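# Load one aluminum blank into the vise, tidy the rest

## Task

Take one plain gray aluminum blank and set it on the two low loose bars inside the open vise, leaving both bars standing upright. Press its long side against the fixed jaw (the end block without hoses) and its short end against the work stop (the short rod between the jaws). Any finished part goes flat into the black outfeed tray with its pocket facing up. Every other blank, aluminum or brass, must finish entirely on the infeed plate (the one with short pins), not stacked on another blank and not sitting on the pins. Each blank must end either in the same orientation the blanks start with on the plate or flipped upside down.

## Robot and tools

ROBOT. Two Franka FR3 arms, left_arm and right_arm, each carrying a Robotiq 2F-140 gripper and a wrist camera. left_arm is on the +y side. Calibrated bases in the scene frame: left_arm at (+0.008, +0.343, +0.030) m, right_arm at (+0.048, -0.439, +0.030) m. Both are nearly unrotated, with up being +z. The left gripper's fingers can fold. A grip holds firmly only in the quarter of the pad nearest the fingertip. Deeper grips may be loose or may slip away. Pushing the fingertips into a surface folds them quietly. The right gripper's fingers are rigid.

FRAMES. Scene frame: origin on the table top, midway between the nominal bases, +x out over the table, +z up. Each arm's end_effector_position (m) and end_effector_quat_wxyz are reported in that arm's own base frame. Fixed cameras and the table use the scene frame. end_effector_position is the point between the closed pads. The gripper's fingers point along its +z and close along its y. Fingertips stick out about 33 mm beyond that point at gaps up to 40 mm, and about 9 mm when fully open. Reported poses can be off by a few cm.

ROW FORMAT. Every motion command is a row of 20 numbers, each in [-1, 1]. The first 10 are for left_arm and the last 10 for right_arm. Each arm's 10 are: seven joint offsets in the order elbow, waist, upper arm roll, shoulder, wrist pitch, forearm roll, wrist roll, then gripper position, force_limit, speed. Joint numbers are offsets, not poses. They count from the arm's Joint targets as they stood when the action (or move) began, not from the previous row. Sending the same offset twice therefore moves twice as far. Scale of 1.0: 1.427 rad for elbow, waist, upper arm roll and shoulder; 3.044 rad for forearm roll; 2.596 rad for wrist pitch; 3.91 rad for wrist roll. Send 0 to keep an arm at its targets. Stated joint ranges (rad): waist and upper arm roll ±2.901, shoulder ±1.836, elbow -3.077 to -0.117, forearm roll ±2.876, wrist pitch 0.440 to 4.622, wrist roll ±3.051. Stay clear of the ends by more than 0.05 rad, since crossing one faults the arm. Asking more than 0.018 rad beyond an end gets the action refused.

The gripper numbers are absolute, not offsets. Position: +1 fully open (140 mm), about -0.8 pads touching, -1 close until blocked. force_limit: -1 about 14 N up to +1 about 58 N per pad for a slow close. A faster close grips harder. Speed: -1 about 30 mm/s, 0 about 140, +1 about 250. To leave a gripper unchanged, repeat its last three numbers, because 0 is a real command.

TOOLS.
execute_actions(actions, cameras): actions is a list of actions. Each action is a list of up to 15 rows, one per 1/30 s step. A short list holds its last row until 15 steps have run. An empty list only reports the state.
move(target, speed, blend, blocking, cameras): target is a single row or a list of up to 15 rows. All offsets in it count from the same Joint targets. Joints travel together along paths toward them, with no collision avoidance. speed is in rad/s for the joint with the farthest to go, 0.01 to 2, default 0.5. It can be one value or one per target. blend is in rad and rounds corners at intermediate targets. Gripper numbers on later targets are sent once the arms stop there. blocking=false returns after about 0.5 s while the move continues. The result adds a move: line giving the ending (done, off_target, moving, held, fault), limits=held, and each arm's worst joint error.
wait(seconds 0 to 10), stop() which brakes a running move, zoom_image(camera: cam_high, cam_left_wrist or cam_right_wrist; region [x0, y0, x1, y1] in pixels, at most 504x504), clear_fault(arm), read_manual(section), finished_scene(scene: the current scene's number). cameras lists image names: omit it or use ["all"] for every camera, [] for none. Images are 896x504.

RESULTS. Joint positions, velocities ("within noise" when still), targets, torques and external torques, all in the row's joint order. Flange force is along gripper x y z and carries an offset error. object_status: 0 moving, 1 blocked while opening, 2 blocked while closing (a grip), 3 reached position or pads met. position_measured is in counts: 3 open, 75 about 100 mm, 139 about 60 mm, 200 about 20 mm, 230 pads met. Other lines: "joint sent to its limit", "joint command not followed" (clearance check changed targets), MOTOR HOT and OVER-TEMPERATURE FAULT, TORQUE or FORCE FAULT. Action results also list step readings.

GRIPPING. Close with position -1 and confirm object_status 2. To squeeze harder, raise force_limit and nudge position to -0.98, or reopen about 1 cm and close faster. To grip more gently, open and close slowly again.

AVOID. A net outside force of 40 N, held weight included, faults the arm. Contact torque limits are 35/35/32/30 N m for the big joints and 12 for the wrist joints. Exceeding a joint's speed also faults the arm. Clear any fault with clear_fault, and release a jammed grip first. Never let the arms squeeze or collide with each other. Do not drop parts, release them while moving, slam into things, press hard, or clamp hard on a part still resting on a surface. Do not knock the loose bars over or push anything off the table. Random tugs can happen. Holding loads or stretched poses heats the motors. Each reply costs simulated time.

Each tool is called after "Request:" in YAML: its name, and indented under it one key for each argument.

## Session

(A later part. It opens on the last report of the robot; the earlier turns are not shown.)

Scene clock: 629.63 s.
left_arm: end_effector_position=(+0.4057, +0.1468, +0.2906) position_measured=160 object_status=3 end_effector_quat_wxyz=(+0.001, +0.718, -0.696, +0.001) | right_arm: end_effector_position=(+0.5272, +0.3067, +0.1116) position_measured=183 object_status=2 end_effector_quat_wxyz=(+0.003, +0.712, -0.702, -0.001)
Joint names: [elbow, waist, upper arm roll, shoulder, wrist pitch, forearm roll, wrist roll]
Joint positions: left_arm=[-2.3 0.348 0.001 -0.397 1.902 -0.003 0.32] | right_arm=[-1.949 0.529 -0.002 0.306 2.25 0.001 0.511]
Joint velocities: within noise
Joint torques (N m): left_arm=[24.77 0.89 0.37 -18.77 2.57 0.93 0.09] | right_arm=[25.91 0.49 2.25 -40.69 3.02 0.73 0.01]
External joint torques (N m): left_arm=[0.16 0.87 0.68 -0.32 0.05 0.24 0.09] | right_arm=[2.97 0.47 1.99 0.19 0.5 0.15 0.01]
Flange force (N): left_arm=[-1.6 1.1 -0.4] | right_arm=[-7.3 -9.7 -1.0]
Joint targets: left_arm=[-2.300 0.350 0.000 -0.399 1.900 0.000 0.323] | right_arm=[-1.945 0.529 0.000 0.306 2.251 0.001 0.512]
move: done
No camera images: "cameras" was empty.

Request:
move:
  target: [0,0,0,0,0,0,0,-0.25,-0.1,-1, 0.002437,-0.000579,0,0.001647,-0.000434,0,-0.000211,-1,-0.1,-1]
  speed: 0.02
  cameras: ["cam_right_wrist"]

Request:
zoom_image:
  camera: "cam_right_wrist"
  region: [360, 60, 640, 400]

Scene clock: 632.97 s.
left_arm: end_effector_position=(+0.4057, +0.1468, +0.2906) position_measured=160 object_status=3 end_effector_quat_wxyz=(+0.001, +0.718, -0.696, +0.001) | right_arm: end_effector_position=(+0.5277, +0.3067, +0.1112) position_measured=183 object_status=2 end_effector_quat_wxyz=(+0.003, +0.712, -0.702, -0.001)
Joint names: [elbow, waist, upper arm roll, shoulder, wrist pitch, forearm roll, wrist roll]
Joint positions: left_arm=[-2.3 0.348 0.001 -0.397 1.902 -0.003 0.32] | right_arm=[-1.946 0.528 -0.002 0.309 2.249 0.001 0.511]
Joint velocities: within noise
Joint torques (N m): left_arm=[24.78 0.84 0.4 -18.8 2.56 0.93 0.08] | right_arm=[26.22 0.33 2.06 -41.1 3.03 0.72 -0.07]
External joint torques (N m): left_arm=[0.06 0.82 0.72 -0.25 0.02 0.24 0.08] | right_arm=[3.24 0.3 1.79 -0.02 0.51 0.14 -0.07]
Flange force (N): left_arm=[-1.6 1.2 -0.2] | right_arm=[-7.2 -10.4 -1.5]
Joint targets: left_arm=[-2.300 0.350 0.000 -0.399 1.900 0.000 0.323] | right_arm=[-1.941 0.528 0.000 0.308 2.250 0.001 0.511]
move: done
camera_calibration:
cam_right_wrist: T_world_to_cam=[[-0.999495, -0.0317176, -0.00181209, 0.54686], [-0.0304049, 0.938475, 0.344005, -0.305949], [-0.00921042, 0.343887, -0.938966, 0.139344], [0, 0, 0, 1]] pos_world=[0.538565, 0.256552, 0.237079]
Images, in order (width x height): cam_right_wrist 896x504.

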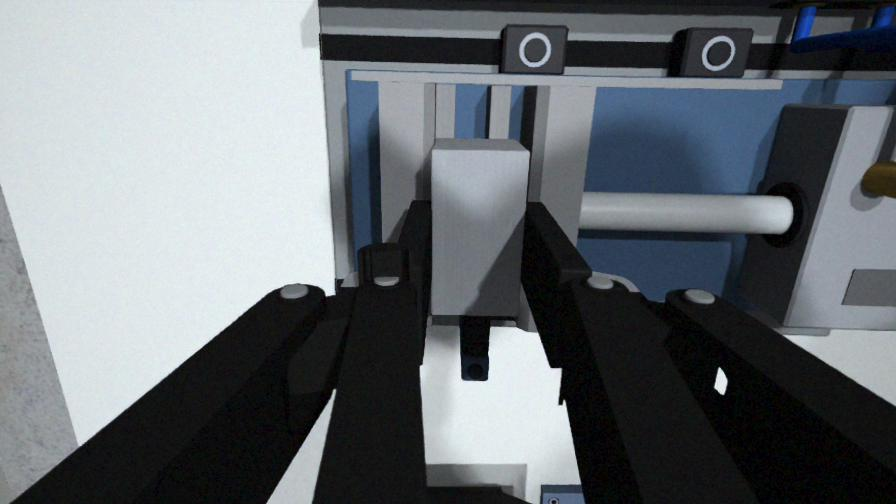

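Scaled by 1.482 from the camera's 896x504 image, which has a finer 1280x720 frame.

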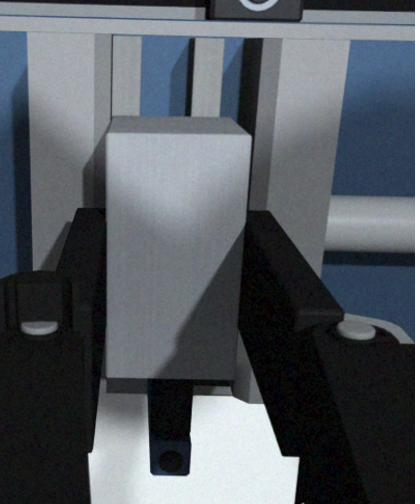

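Request:
move:
  target: [0,0,0,0,0,0,0,-0.25,-0.1,-1, 0.002437,-0.000579,0,0.001647,-0.000434,0,-0.000211,-1,-0.1,-1]
  speed: 0.02
  cameras: []

Scene clock: 644.03 s.
left_arm: end_effector_position=(+0.4057, +0.1468, +0.2906) position_measured=160 object_status=3 end_effector_quat_wxyz=(+0.001, +0.718, -0.696, +0.001) | right_arm: end_effector_position=(+0.5282, +0.3067, +0.1110) position_measured=183 object_status=2 end_effector_quat_wxyz=(+0.004, +0.712, -0.702, -0.001)
Joint names: [elbow, waist, upper arm roll, shoulder, wrist pitch, forearm roll, wrist roll]
Joint positions: left_arm=[-2.3 0.348 0.001 -0.397 1.902 -0.003 0.32] | right_arm=[-1.943 0.528 -0.002 0.311 2.246 0.001 0.511]
Joint velocities: within noise
Joint torques (N m): left_arm=[24.79 0.82 0.43 -18.79 2.57 0.93 0.08] | right_arm=[26.76 -0.02 1.71 -41.09 3.18 0.73 -0.08]
External joint torques (N m): left_arm=[0.22 0.77 0.72 -0.45 0.05 0.23 0.08] | right_arm=[3.82 -0.04 1.44 0 0.68 0.15 -0.08]
Flange force (N): left_arm=[-1.5 1.3 -0.5] | right_arm=[-7.7 -12.6 -1.5]
Joint targets: left_arm=[-2.300 0.350 0.000 -0.399 1.900 0.000 0.323] | right_arm=[-1.938 0.527 0.000 0.311 2.249 0.001 0.510]
move: done
No camera images: "cameras" was empty.

Request:
move:
  target: [0,0,0,0,0,0,0,-0.25,-0.1,-1, 0.002437,-0.000579,0,0.001647,-0.000434,0,-0.000211,-1,-0.1,-1]
  speed: 0.02
  cameras: ["cam_right_wrist"]

Request:
zoom_image:
  camera: "cam_right_wrist"
  region: [400, 70, 560, 350]

Scene clock: 648.87 s.
left_arm: end_effector_position=(+0.4057, +0.1468, +0.2906) position_measured=160 object_status=3 end_effector_quat_wxyz=(+0.001, +0.718, -0.696, +0.001) | right_arm: end_effector_position=(+0.5283, +0.3068, +0.1110) position_measured=183 object_status=2 end_effector_quat_wxyz=(+0.004, +0.712, -0.702, -0.001)
Joint names: [elbow, waist, upper arm roll, shoulder, wrist pitch, forearm roll, wrist roll]
Joint positions: left_arm=[-2.3 0.348 0.001 -0.397 1.902 -0.003 0.32] | right_arm=[-1.94 0.528 -0.002 0.313 2.243 0.001 0.511]
Joint velocities: within noise
Joint torques (N m): left_arm=[24.84 0.88 0.36 -18.78 2.58 0.92 0.11] | right_arm=[26.66 -0.61 1.16 -40.86 3.46 0.59 -0.14]
External joint torques (N m): left_arm=[0.24 0.87 0.69 -0.4 0.06 0.23 0.11] | right_arm=[3.68 -0.74 0.8 0.38 0.96 0.01 -0.14]
Flange force (N): left_arm=[-1.6 1.1 -0.5] | right_arm=[-6.7 -13.3 -0.4]
Joint targets: left_arm=[-2.300 0.350 0.000 -0.399 1.900 0.000 0.323] | right_arm=[-1.934 0.527 0.000 0.313 2.248 0.001 0.510]
move: done
camera_calibration:
cam_right_wrist: T_world_to_cam=[[-0.999508, -0.0313515, 0.000917761, 0.547054], [-0.0291397, 0.939024, 0.342614, -0.306624], [-0.0116032, 0.342419, -0.939476, 0.140909], [0, 0, 0, 1]] pos_world=[0.539485, 0.256829, 0.236932]
Images, in order (width x height): cam_right_wrist 896x504.

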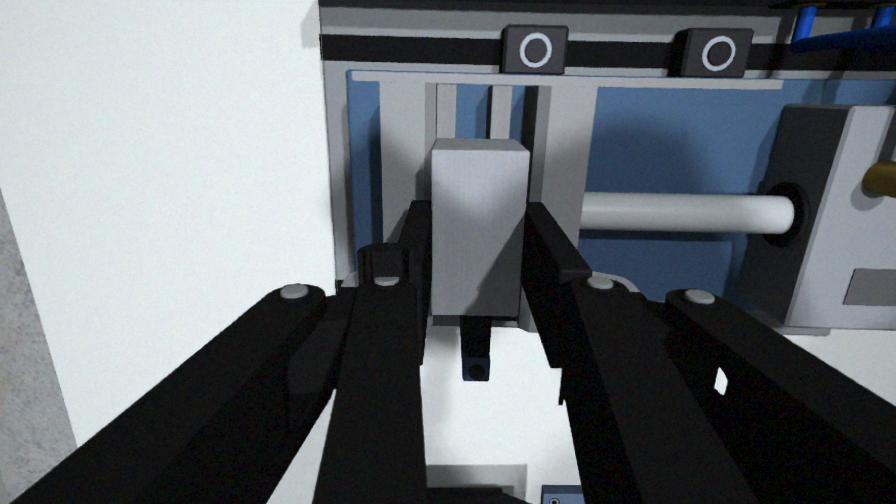

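Scaled by 1.800 from the camera's 896x504 image, which has a finer 1280x720 frame.

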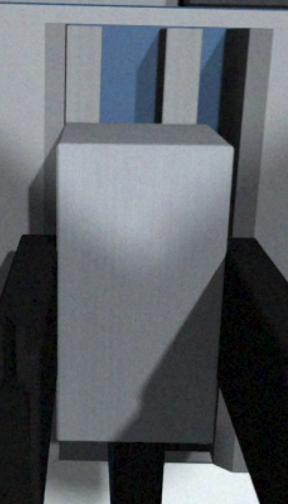

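Request:
move:
  target: [0,0,0,0,0,0,0,-0.25,-0.1,-1, -0.001174,0,0,0.001932,0.001708,0,0,-1,-0.1,-1]
  speed: 0.02
  cameras: []

Scene clock: 653.70 s.
left_arm: end_effector_position=(+0.4057, +0.1468, +0.2906) position_measured=160 object_status=3 end_effector_quat_wxyz=(+0.001, +0.718, -0.696, +0.001) | right_arm: end_effector_position=(+0.5284, +0.3068, +0.1096) position_measured=183 object_status=2 end_effector_quat_wxyz=(+0.005, +0.712, -0.702, -0.002)
Joint names: [elbow, waist, upper arm roll, shoulder, wrist pitch, forearm roll, wrist roll]
Joint positions: left_arm=[-2.3 0.348 0.001 -0.397 1.902 -0.003 0.32] | right_arm=[-1.939 0.528 -0.002 0.316 2.244 0.001 0.511]
Joint velocities: within noise
Joint torques (N m): left_arm=[24.82 0.88 0.44 -18.83 2.57 0.93 0.09] | right_arm=[25.48 -0.61 1.16 -41.05 3.22 0.58 -0.11]
External joint torques (N m): left_arm=[0.14 0.86 0.75 -0.33 0.04 0.24 0.09] | right_arm=[2.58 -0.9 0.66 0.07 0.73 -0.01 -0.12]
Flange force (N): left_arm=[-1.7 1.2 -0.3] | right_arm=[-4.0 -9.0 -0.4]
Joint targets: left_arm=[-2.300 0.350 0.000 -0.399 1.900 0.000 0.323] | right_arm=[-1.936 0.527 0.000 0.316 2.252 0.001 0.510]
move: done
No camera images: "cameras" was empty.

Request:
move:
  target: [0,0,0,0,0,0,0,-0.25,-0.1,-1, -0.000880,0,0,0.001449,0.001281,0,0,-1,-0.1,-1]
  speed: 0.02
  cameras: []

Request:
move:
  target: [0,0,0,0,0,0,0,-0.25,-0.1,-1, -0.000587,0,0,0.000966,0.000854,0,0,-1,-0.1,-1]
  speed: 0.02
  cameras: []

Scene clock: 656.97 s.
left_arm: end_effector_position=(+0.4057, +0.1468, +0.2905) position_measured=160 object_status=3 end_effector_quat_wxyz=(+0.001, +0.718, -0.697, +0.001) | right_arm: end_effector_position=(+0.5284, +0.3068, +0.1086) position_measured=183 object_status=2 end_effector_quat_wxyz=(+0.005, +0.712, -0.702, -0.002)
Joint names: [elbow, waist, upper arm roll, shoulder, wrist pitch, forearm roll, wrist roll]
Joint positions: left_arm=[-2.3 0.348 0.001 -0.397 1.902 -0.003 0.32] | right_arm=[-1.939 0.528 -0.002 0.318 2.245 0.001 0.511]
Joint velocities: within noise
Joint torques (N m): left_arm=[24.83 0.81 0.46 -18.82 2.57 0.93 0.1] | right_arm=[25.62 -0.63 1.09 -40.99 3.46 0.59 -0.14]
External joint torques (N m): left_arm=[0.15 0.91 0.91 -0.33 0.03 0.25 0.1] | right_arm=[2.62 -0.68 0.8 0.42 0.95 0.01 -0.14]
Flange force (N): left_arm=[-2.0 1.3 -0.4] | right_arm=[-4.7 -9.6 0.6]
Joint targets: left_arm=[-2.300 0.350 0.000 -0.399 1.900 0.000 0.323] | right_arm=[-1.937 0.527 0.000 0.318 2.256 0.001 0.510]
move: done
No camera images: "cameras" was empty.

Scene clock: 657.67 s.
left_arm: end_effector_position=(+0.4057, +0.1468, +0.2905) position_measured=160 object_status=3 end_effector_quat_wxyz=(+0.001, +0.718, -0.697, +0.001) | right_arm: end_effector_position=(+0.5284, +0.3068, +0.1079) position_measured=183 object_status=2 end_effector_quat_wxyz=(+0.005, +0.712, -0.702, -0.002)
Joint names: [elbow, waist, upper arm roll, shoulder, wrist pitch, forearm roll, wrist roll]
Joint positions: left_arm=[-2.3 0.348 0.001 -0.397 1.902 -0.003 0.32] | right_arm=[-1.939 0.528 -0.002 0.319 2.246 0.001 0.511]
Joint velocities: within noise
Joint torques (N m): left_arm=[24.78 0.83 0.41 -18.78 2.56 0.93 0.1] | right_arm=[25.38 -0.54 1.23 -40.89 3.63 0.59 -0.17]
External joint torques (N m): left_arm=[0.07 0.77 0.67 -0.23 0.03 0.23 0.1] | right_arm=[2.31 -0.34 1.15 0.57 1.11 0.01 -0.17]
Flange force (N): left_arm=[-1.6 1.1 -0.2] | right_arm=[-4.6 -8.4 1.4]
Joint targets: left_arm=[-2.300 0.350 0.000 -0.399 1.900 0.000 0.323] | right_arm=[-1.938 0.527 0.000 0.319 2.258 0.001 0.510]
move: off_target (right_arm); right_arm: the wrist pitch is farthest, 0.012 rad from its target
No camera images: "cameras" was empty.

Request:
move:
  target: [0,0,0,0,0,0,0,-0.25,-0.1,-1, -0.000587,0,0,0.000966,0.000854,0,0,-1,-0.1,-1]
  speed: 0.02
  cameras: []

Scene clock: 661.70 s.
left_arm: end_effector_position=(+0.4057, +0.1468, +0.2905) position_measured=160 object_status=3 end_effector_quat_wxyz=(+0.001, +0.718, -0.697, +0.001) | right_arm: end_effector_position=(+0.5284, +0.3068, +0.1070) position_measured=183 object_status=2 end_effector_quat_wxyz=(+0.005, +0.712, -0.702, -0.002)
Joint names: [elbow, waist, upper arm roll, shoulder, wrist pitch, forearm roll, wrist roll]
Joint positions: left_arm=[-2.3 0.348 0.001 -0.397 1.902 -0.003 0.32] | right_arm=[-1.94 0.528 -0.002 0.32 2.249 0.001 0.511]
Joint velocities: within noise
Joint torques (N m): left_arm=[24.78 0.84 0.43 -18.72 2.58 0.92 0.13] | right_arm=[25.58 -0.61 1.07 -40.98 3.73 0.6 -0.09]
External joint torques (N m): left_arm=[0.23 0.85 0.77 -0.39 0.06 0.23 0.13] | right_arm=[2.63 -0.48 0.94 0.44 1.22 0.03 -0.09]
Flange force (N): left_arm=[-1.8 1.2 -0.5] | right_arm=[-4.9 -9.1 1.2]
Joint targets: left_arm=[-2.300 0.350 0.000 -0.399 1.900 0.000 0.323] | right_arm=[-1.939 0.527 0.000 0.321 2.260 0.001 0.510]
move: off_target (right_arm); right_arm: the wrist pitch is farthest, 0.012 rad from its target
No camera images: "cameras" was empty.

Request:
move:
  target: [0,0,0,0,0,0,0,-0.25,-0.1,-1, -0.000587,0,0,0.000966,0.000854,0,0,-1,-0.1,-1]
  speed: 0.02
  cameras: []

Scene clock: 663.53 s.
left_arm: end_effector_position=(+0.4057, +0.1468, +0.2905) position_measured=160 object_status=3 end_effector_quat_wxyz=(+0.001, +0.718, -0.697, +0.001) | right_arm: end_effector_position=(+0.5284, +0.3068, +0.1063) position_measured=183 object_status=2 end_effector_quat_wxyz=(+0.005, +0.712, -0.702, -0.002)
Joint names: [elbow, waist, upper arm roll, shoulder, wrist pitch, forearm roll, wrist roll]
Joint positions: left_arm=[-2.3 0.348 0.001 -0.397 1.902 -0.003 0.32] | right_arm=[-1.94 0.528 -0.002 0.321 2.25 0.001 0.511]
Joint velocities: within noise
Joint torques (N m): left_arm=[24.78 0.83 0.45 -18.77 2.57 0.93 0.12] | right_arm=[25.15 -0.53 1.11 -40.07 3.77 0.54 -0.16]
External joint torques (N m): left_arm=[0.2 0.73 0.66 -0.33 0.05 0.23 0.12] | right_arm=[2.26 -0.65 0.75 1.25 1.26 -0.04 -0.16]
Flange force (N): left_arm=[-1.6 1.0 -0.4] | right_arm=[-4.9 -9.9 2.7]
Joint targets: left_arm=[-2.300 0.350 0.000 -0.399 1.900 0.000 0.323] | right_arm=[-1.940 0.527 0.000 0.322 2.262 0.001 0.510]
move: off_target (right_arm); right_arm: the wrist pitch is farthest, 0.012 rad from its target
No camera images: "cameras" was empty.

Request:
move:
  target: [0,0,0,0,0,0,0,-0.25,-0.1,-1, -0.000587,0,0,0.000966,0.000854,0,0,-1,-0.1,-1]
  speed: 0.02
  cameras: []

Scene clock: 666.27 s.
left_arm: end_effector_position=(+0.4057, +0.1468, +0.2905) position_measured=160 object_status=3 end_effector_quat_wxyz=(+0.001, +0.718, -0.697, +0.001) | right_arm: end_effector_position=(+0.5284, +0.3068, +0.1063) position_measured=183 object_status=2 end_effector_quat_wxyz=(+0.005, +0.712, -0.702, -0.002)
Joint names: [elbow, waist, upper arm roll, shoulder, wrist pitch, forearm roll, wrist roll]
Joint positions: left_arm=[-2.3 0.348 0.001 -0.397 1.902 -0.003 0.32] | right_arm=[-1.94 0.528 -0.002 0.321 2.25 0.001 0.511]
Joint velocities: within noise
Joint torques (N m): left_arm=[24.8 0.86 0.44 -18.8 2.58 0.92 0.1] | right_arm=[24.59 -0.51 1.19 -39.17 4.04 0.56 -0.13]
External joint torques (N m): left_arm=[0.22 0.92 0.85 -0.45 0.06 0.23 0.1] | right_arm=[1.75 -0.52 0.94 2.16 1.55 -0.02 -0.13]
Flange force (N): left_arm=[-1.8 1.4 -0.5] | right_arm=[-5.1 -9.8 5.0]
Joint targets: left_arm=[-2.300 0.350 0.000 -0.399 1.900 0.000 0.323] | right_arm=[-1.941 0.527 0.000 0.323 2.264 0.001 0.510]
move: off_target (right_arm); right_arm: the wrist pitch is farthest, 0.014 rad from its target
No camera images: "cameras" was empty.

Request:
move:
  target: [0,0,0,0,0,0,0,-0.25,-0.1,-1, 0.00139,0.00101,0,0.00094,-0.000248,0,0.000368,-1,-0.1,-1]
  speed: 0.02
  cameras: ["cam_right_wrist"]

Request:
zoom_image:
  camera: "cam_right_wrist"
  region: [400, 120, 560, 400]

Scene clock: 675.97 s.
left_arm: end_effector_position=(+0.4057, +0.1468, +0.2905) position_measured=160 object_status=3 end_effector_quat_wxyz=(+0.001, +0.718, -0.697, +0.001) | right_arm: end_effector_position=(+0.5284, +0.3068, +0.1063) position_measured=183 object_status=2 end_effector_quat_wxyz=(+0.005, +0.712, -0.702, -0.002)
Joint names: [elbow, waist, upper arm roll, shoulder, wrist pitch, forearm roll, wrist roll]
Joint positions: left_arm=[-2.3 0.348 0.001 -0.397 1.902 -0.003 0.32] | right_arm=[-1.94 0.528 -0.002 0.321 2.25 0.001 0.511]
Joint velocities: within noise
Joint torques (N m): left_arm=[24.77 0.84 0.38 -18.78 2.57 0.94 0.1] | right_arm=[24.84 -0.26 1.17 -38.69 3.93 0.54 -0.07]
External joint torques (N m): left_arm=[0.12 0.94 0.83 -0.33 0.04 0.25 0.1] | right_arm=[1.94 -0.28 0.89 2.68 1.43 -0.04 -0.07]
Flange force (N): left_arm=[-1.9 1.4 -0.3] | right_arm=[-6.6 -11.7 5.3]
Joint targets: left_arm=[-2.300 0.350 0.000 -0.399 1.900 0.000 0.323] | right_arm=[-1.939 0.528 0.000 0.325 2.264 0.001 0.511]
move: off_target (right_arm); right_arm: the wrist pitch is farthest, 0.013 rad from its target
camera_calibration:
cam_right_wrist: T_world_to_cam=[[-0.999507, -0.0312807, 0.00259652, 0.546923], [-0.0285106, 0.939361, 0.341742, -0.305319], [-0.013129, 0.3415, -0.93979, 0.137561], [0, 0, 0, 1]] pos_world=[0.539755, 0.256936, 0.232199]
Images, in order (width x height): cam_right_wrist 896x504.

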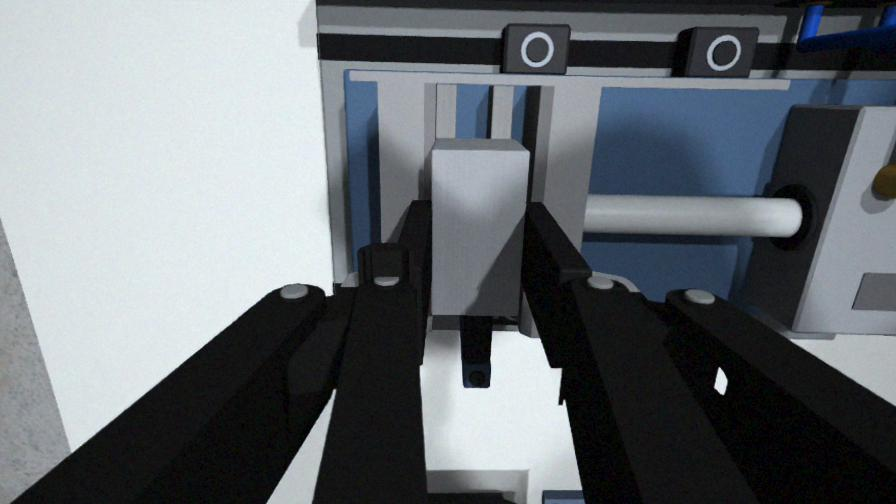

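Scaled by 1.800 from the camera's 896x504 image, which has a finer 1280x720 frame.

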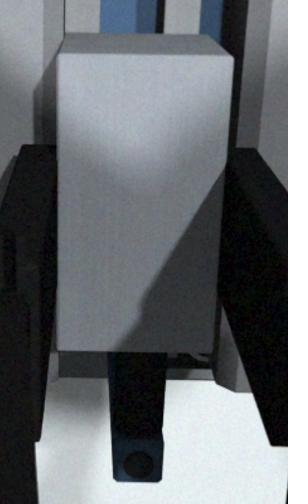

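Request:
move:
  target: [0,0,0,0,0,0,0,-0.25,-0.1,-1, -0.000059,0.002094,0,-0.00072,-0.000365,0,0.000763,-1,-0.1,-1]
  speed: 0.02
  cameras: []

Scene clock: 679.40 s.
left_arm: end_effector_position=(+0.4057, +0.1468, +0.2905) position_measured=160 object_status=3 end_effector_quat_wxyz=(+0.001, +0.718, -0.697, +0.001) | right_arm: end_effector_position=(+0.5284, +0.3068, +0.1063) position_measured=183 object_status=2 end_effector_quat_wxyz=(+0.005, +0.712, -0.702, -0.002)
Joint names: [elbow, waist, upper arm roll, shoulder, wrist pitch, forearm roll, wrist roll]
Joint positions: left_arm=[-2.3 0.348 0.001 -0.397 1.902 -0.003 0.32] | right_arm=[-1.94 0.528 -0.002 0.321 2.25 0.001 0.511]
Joint velocities: within noise
Joint torques (N m): left_arm=[24.81 0.85 0.47 -18.74 2.57 0.93 0.13] | right_arm=[24.97 1.22 2.2 -39 3.88 0.71 0.07]
External joint torques (N m): left_arm=[0.19 0.81 0.76 -0.32 0.05 0.24 0.13] | right_arm=[2.07 1.16 1.89 2.28 1.37 0.13 0.07]
Flange force (N): left_arm=[-1.8 1.1 -0.4] | right_arm=[-8.4 -10.1 4.5]
Joint targets: left_arm=[-2.300 0.350 0.000 -0.399 1.900 0.000 0.323] | right_arm=[-1.939 0.531 0.000 0.324 2.263 0.001 0.514]
move: off_target (right_arm); right_arm: the wrist pitch is farthest, 0.013 rad from its target
No camera images: "cameras" was empty.

Request:
move:
  target:
    - [0,0,0,0,0,0,0,-0.25,-0.1,-1, -0.000108,-0.000505,0,-0.001436,-0.00073,0,-0.000184,-1,-0.1,-1]
    - [0,0,0,0,0,0,0,-0.25,-0.1,-1, -0.000108,-0.000505,0,-0.001436,-0.00073,0,-0.000184,-0.2,-0.1,-1]
  speed: 0.02
  cameras: ["cam_right_wrist"]

Request:
zoom_image:
  camera: "cam_right_wrist"
  region: [360, 60, 640, 400]

Scene clock: 693.87 s.
left_arm: end_effector_position=(+0.4057, +0.1468, +0.2905) position_measured=160 object_status=3 end_effector_quat_wxyz=(+0.001, +0.718, -0.697, +0.001) | right_arm: end_effector_position=(+0.5298, +0.3082, +0.1067) position_measured=154 object_status=0 end_effector_quat_wxyz=(+0.002, +0.712, -0.702, -0.001)
Joint names: [elbow, waist, upper arm roll, shoulder, wrist pitch, forearm roll, wrist roll]
Joint positions: left_arm=[-2.3 0.348 0.001 -0.397 1.902 -0.003 0.32] | right_arm=[-1.94 0.529 -0.002 0.321 2.256 0.001 0.511]
Joint velocities: within noise
Joint torques (N m): left_arm=[24.8 0.86 0.46 -18.81 2.58 0.91 0.06] | right_arm=[24.44 0.13 1.11 -40.68 2.72 0.59 0.03]
External joint torques (N m): left_arm=[0.15 0.89 0.83 -0.32 0.05 0.22 0.06] | right_arm=[1.61 0.2 0.92 0.54 0.22 0.02 0.03]
Flange force (N): left_arm=[-1.7 1.2 -0.3] | right_arm=[-4.5 -6.5 0.0]
Joint targets: left_arm=[-2.300 0.350 0.000 -0.399 1.900 0.000 0.323] | right_arm=[-1.939 0.530 0.000 0.322 2.261 0.001 0.513]
move: done; target 2's new numbers were sent with right_arm's wrist pitch 0.011 rad from that target
camera_calibration:
cam_right_wrist: T_world_to_cam=[[-0.999483, -0.0320427, -0.00277968, 0.54917], [-0.0310388, 0.938288, 0.344458, -0.305452], [-0.00842922, 0.344366, -0.938797, 0.134057], [0, 0, 0, 1]] pos_world=[0.540535, 0.258035, 0.232594]
Images, in order (width x height): cam_right_wrist 896x504.

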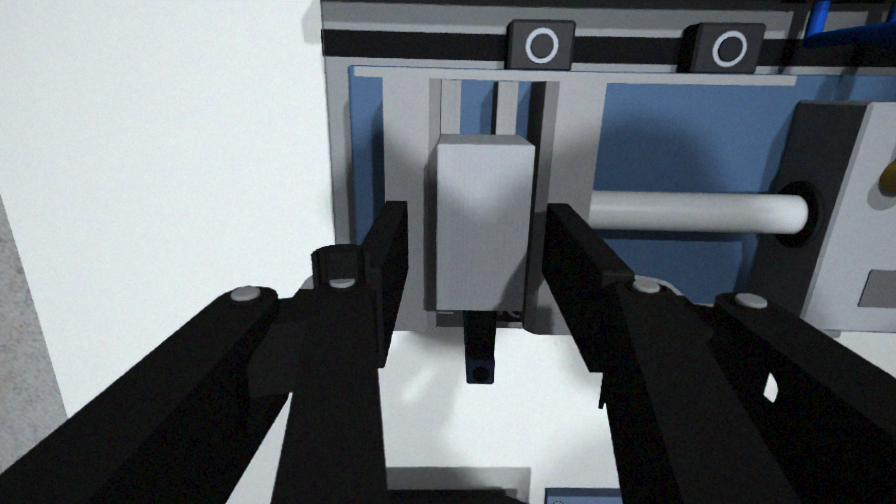

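Scaled by 1.482 from the camera's 896x504 image, which has a finer 1280x720 frame.

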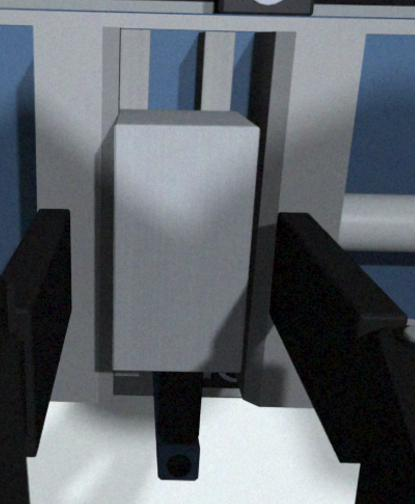

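Request:
move:
  target: [0,0,0,0,0,0,0,-0.25,-0.1,-1, 0.03065,0,0,-0.042662,-0.040298,0,0,-0.2,-0.1,-1]
  speed: 0.12
  cameras: ["cam_high", "cam_right_wrist"]

Request:
zoom_image:
  camera: "cam_right_wrist"
  region: [360, 60, 640, 400]

Scene clock: 738.40 s.
left_arm: end_effector_position=(+0.4057, +0.1468, +0.2905) position_measured=160 object_status=3 end_effector_quat_wxyz=(+0.001, +0.718, -0.697, +0.001) | right_arm: end_effector_position=(+0.5324, +0.3099, +0.1549) position_measured=154 object_status=3 end_effector_quat_wxyz=(-0.002, +0.712, -0.702, +0.000)
Joint names: [elbow, waist, upper arm roll, shoulder, wrist pitch, forearm roll, wrist roll]
Joint positions: left_arm=[-2.3 0.348 0.001 -0.397 1.902 -0.003 0.32] | right_arm=[-1.896 0.529 -0.002 0.261 2.162 0.001 0.511]
Joint velocities: left_arm=[within noise] | right_arm=[0 0 -0.001 0.001 -0.005 0 0.002]
Joint torques (N m): left_arm=[24.81 0.86 0.42 -18.77 2.58 0.93 0.11] | right_arm=[25.33 0.15 1.13 -39.69 2.34 0.65 0.03]
External joint torques (N m): left_arm=[0.18 0.85 0.74 -0.35 0.06 0.24 0.11] | right_arm=[1.46 0.22 0.99 0.85 -0.21 0.02 0.03]
Flange force (N): left_arm=[-1.7 1.2 -0.4] | right_arm=[-5.1 -7.2 -1.1]
Joint targets: left_arm=[-2.300 0.350 0.000 -0.399 1.900 0.000 0.323] | right_arm=[-1.895 0.530 0.000 0.261 2.156 0.001 0.513]
move: done
camera_calibration:
cam_right_wrist: T_world_to_cam=[[-0.999426, -0.0321255, -0.0107111, 0.553156], [-0.0338439, 0.936644, 0.348643, -0.3221], [-0.00116786, 0.348806, -0.937194, 0.173209], [0, 0, 0, 1]] pos_world=[0.54214, 0.259048, 0.280553]
Images, in order (width x height): cam_high 896x504, cam_right_wrist 896x504.

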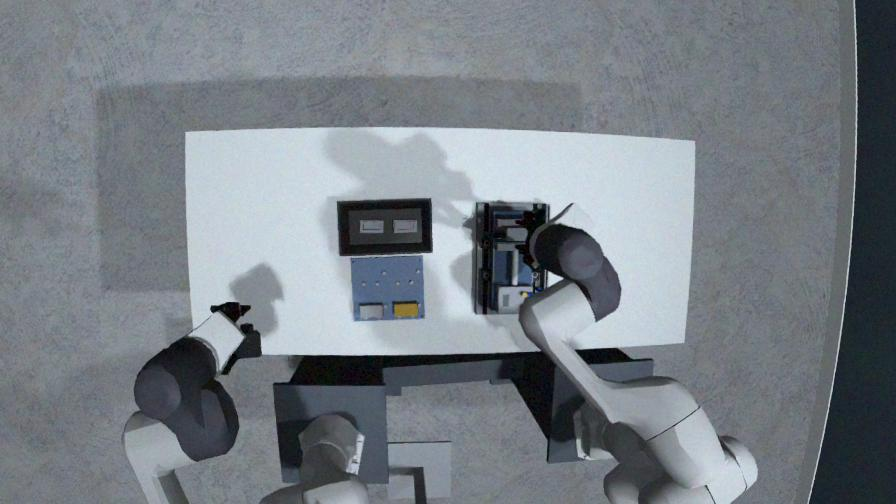

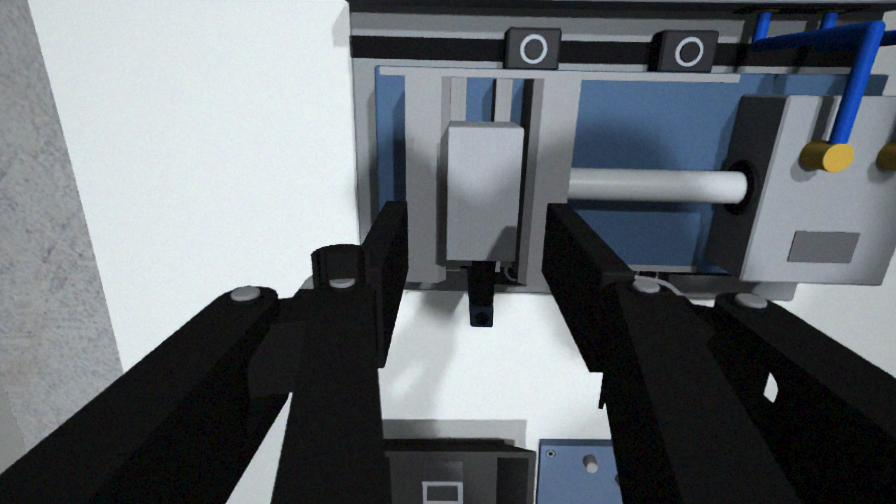

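Scaled by 1.482 from the camera's 896x504 image, which has a finer 1280x720 frame.

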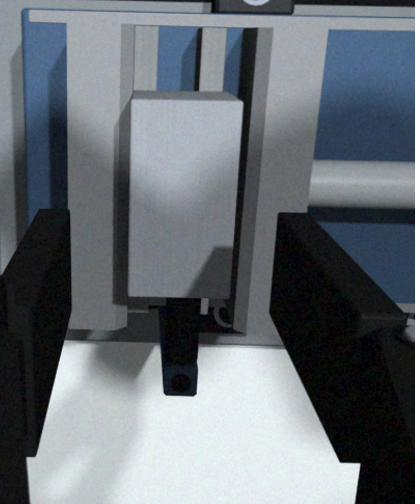

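Request:
zoom_image:
  camera: "cam_right_wrist"
  region: [420, 70, 540, 170]

Request:
zoom_image:
  camera: "cam_right_wrist"
  region: [420, 220, 540, 320]

Request:
zoom_image:
  camera: "cam_high"
  region: [320, 180, 570, 340]

Scaled by 4.200 from the camera's 896x504 image, which has a finer 1280x720 frame.

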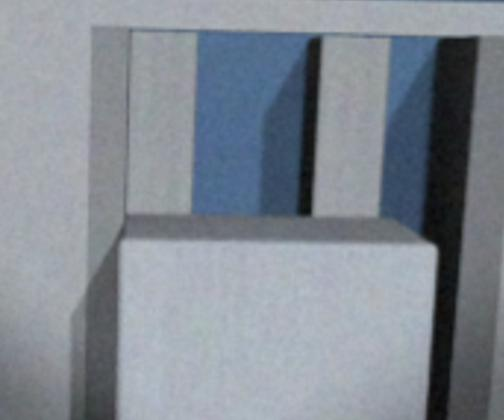

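Scaled by 4.200 from the camera's 896x504 image, which has a finer 1280x720 frame.

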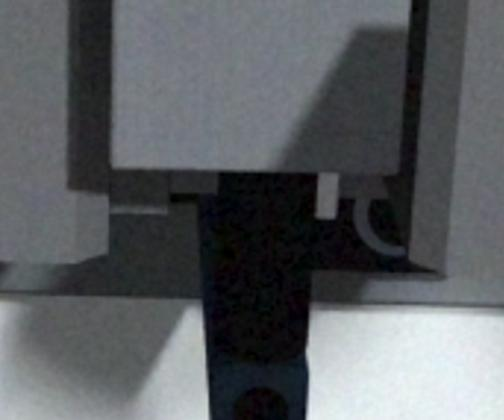

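Scaled by 2.016 from the camera's 896x504 image, which has a finer 1280x720 frame.

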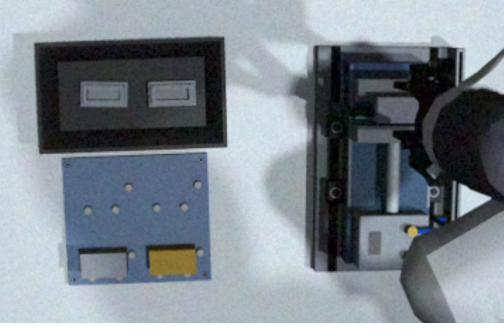

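Request:
move:
  target: [0,0,0,0,0,0,0,-0.25,-0.1,-1, 0,0,0,0,0,0,-0.8035,-0.2,-0.1,-1]
  speed: 1.6
  cameras: ["cam_right_wrist"]

Request:
zoom_image:
  camera: "cam_right_wrist"
  region: [360, 60, 560, 260]

Scene clock: 813.87 s.
left_arm: end_effector_position=(+0.4056, +0.1468, +0.2905) position_measured=160 object_status=3 end_effector_quat_wxyz=(+0.001, +0.718, -0.697, +0.001) | right_arm: end_effector_position=(+0.5321, +0.3097, +0.1548) position_measured=154 object_status=3 end_effector_quat_wxyz=(+0.000, +0.704, +0.710, +0.001)
Joint names: [elbow, waist, upper arm roll, shoulder, wrist pitch, forearm roll, wrist roll]
Joint positions: left_arm=[-2.3 0.348 0.001 -0.397 1.902 -0.003 0.32] | right_arm=[-1.896 0.529 -0.002 0.261 2.16 0.001 -2.624]
Joint velocities: left_arm=[within noise] | right_arm=[0 0.001 0 0 -0.002 0 -0.006]
Joint torques (N m): left_arm=[24.78 0.85 0.4 -18.81 2.57 0.92 0.12] | right_arm=[25.25 0.15 1.13 -39.7 2.34 0.8 -0.16]
External joint torques (N m): left_arm=[0.15 0.96 0.86 -0.36 0.04 0.23 0.12] | right_arm=[1.57 0.19 0.9 0.54 -0.22 0.01 -0.16]
Flange force (N): left_arm=[-1.9 1.4 -0.4] | right_arm=[4.5 7.0 -1.6]
Joint targets: left_arm=[-2.300 0.350 0.000 -0.399 1.900 0.000 0.323] | right_arm=[-1.895 0.530 0.000 0.261 2.156 0.001 -2.629]
move: done
camera_calibration:
cam_right_wrist: T_world_to_cam=[[0.999662, 0.0254779, -0.00522237, -0.529526], [0.0257152, -0.938266, 0.344958, 0.227602], [0.00388883, -0.344976, -0.938604, 0.385601], [0, 0, 0, 1]] pos_world=[0.521995, 0.360065, 0.280648]
Images, in order (width x height): cam_right_wrist 896x504.

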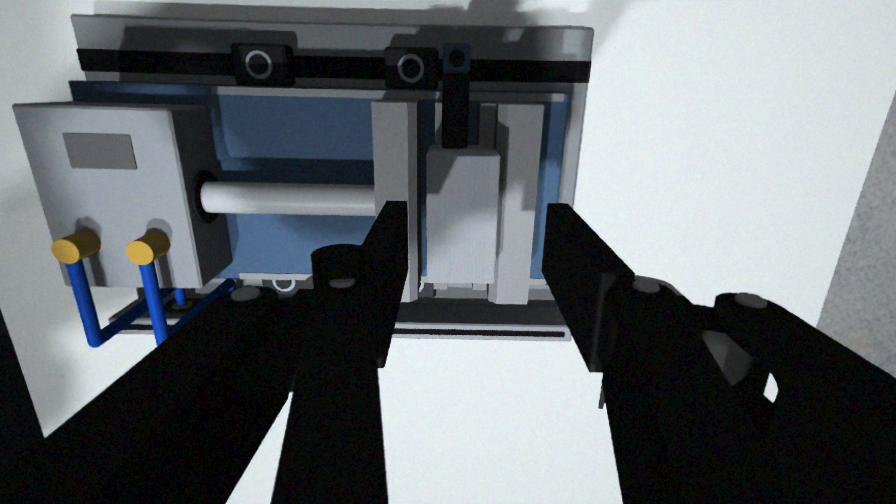

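Scaled by 2.520 from the camera's 896x504 image, which has a finer 1280x720 frame.

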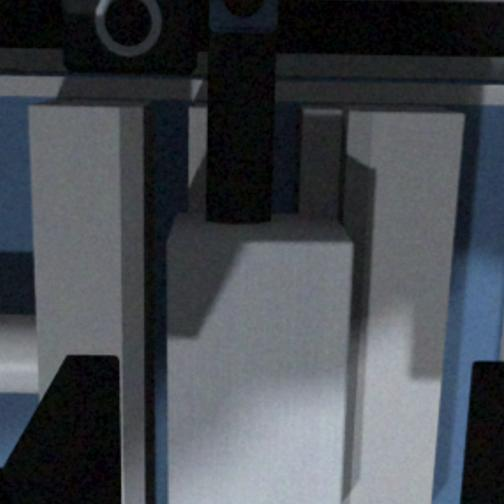

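Request:
move:
  target: [0,0,0,0,0,0,0,-0.25,-0.1,-1, -0.06,-0.2,0,-0.2,-0.07,0,0,-0.2,-0.1,-1]
  speed: 0.4
  cameras: ["cam_high"]

Request:
zoom_image:
  camera: "cam_high"
  region: [320, 180, 570, 340]

Scene clock: 878.83 s.
left_arm: end_effector_position=(+0.4056, +0.1468, +0.2905) position_measured=160 object_status=3 end_effector_quat_wxyz=(+0.001, +0.718, -0.697, +0.001) | right_arm: end_effector_position=(+0.5412, +0.1347, +0.2678) position_measured=154 object_status=3 end_effector_quat_wxyz=(+0.005, +0.797, +0.604, +0.012)
Joint names: [elbow, waist, upper arm roll, shoulder, wrist pitch, forearm roll, wrist roll]
Joint positions: left_arm=[-2.3 0.348 0.001 -0.397 1.902 -0.003 0.32] | right_arm=[-1.979 0.246 -0.002 -0.025 1.98 0.001 -2.625]
Joint velocities: left_arm=[within noise] | right_arm=[0 0 -0.002 0.002 -0.004 0.001 0]
Joint torques (N m): left_arm=[24.8 0.86 0.41 -18.72 2.59 0.93 0.13] | right_arm=[25.74 -0.32 1.09 -31.27 2.33 0.9 -0.27]
External joint torques (N m): left_arm=[0.17 0.91 0.8 -0.26 0.06 0.24 0.13] | right_arm=[1.02 -0.32 1.11 0.38 -0.3 0.02 -0.27]
Flange force (N): left_arm=[-1.9 1.0 -0.3] | right_arm=[2.7 4.3 -2.4]
Joint targets: left_arm=[-2.300 0.350 0.000 -0.399 1.900 0.000 0.323] | right_arm=[-1.981 0.245 0.000 -0.024 1.975 0.001 -2.629]
move: done
Images, in order (width x height): cam_high 896x504.

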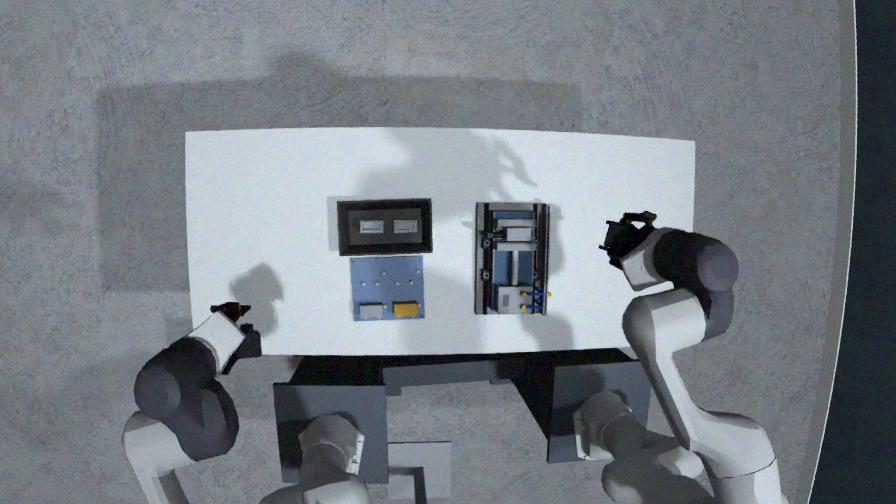

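Scaled by 2.016 from the camera's 896x504 image, which has a finer 1280x720 frame.

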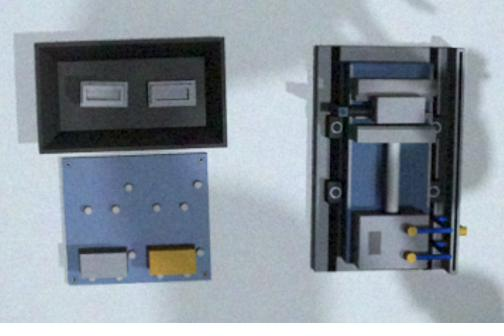

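Request:
zoom_image:
  camera: "cam_high"
  region: [475, 205, 545, 255]

Request:
zoom_image:
  camera: "cam_high"
  region: [335, 195, 435, 325]

Scaled by 7.200 from the camera's 896x504 image, which has a finer 1280x720 frame.

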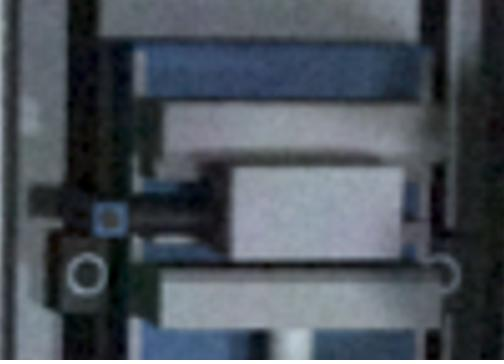

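Scaled by 3.877 from the camera's 896x504 image, which has a finer 1280x720 frame.

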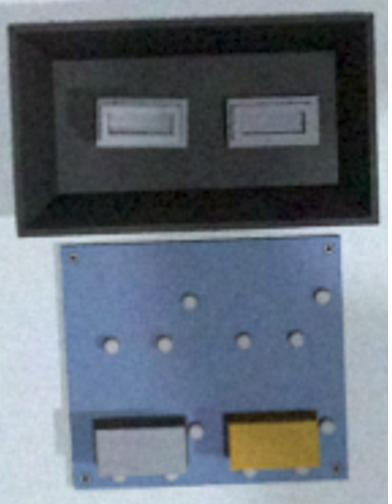

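Request:
finished_scene:
  scene: 2

The scene is finished: the task was done.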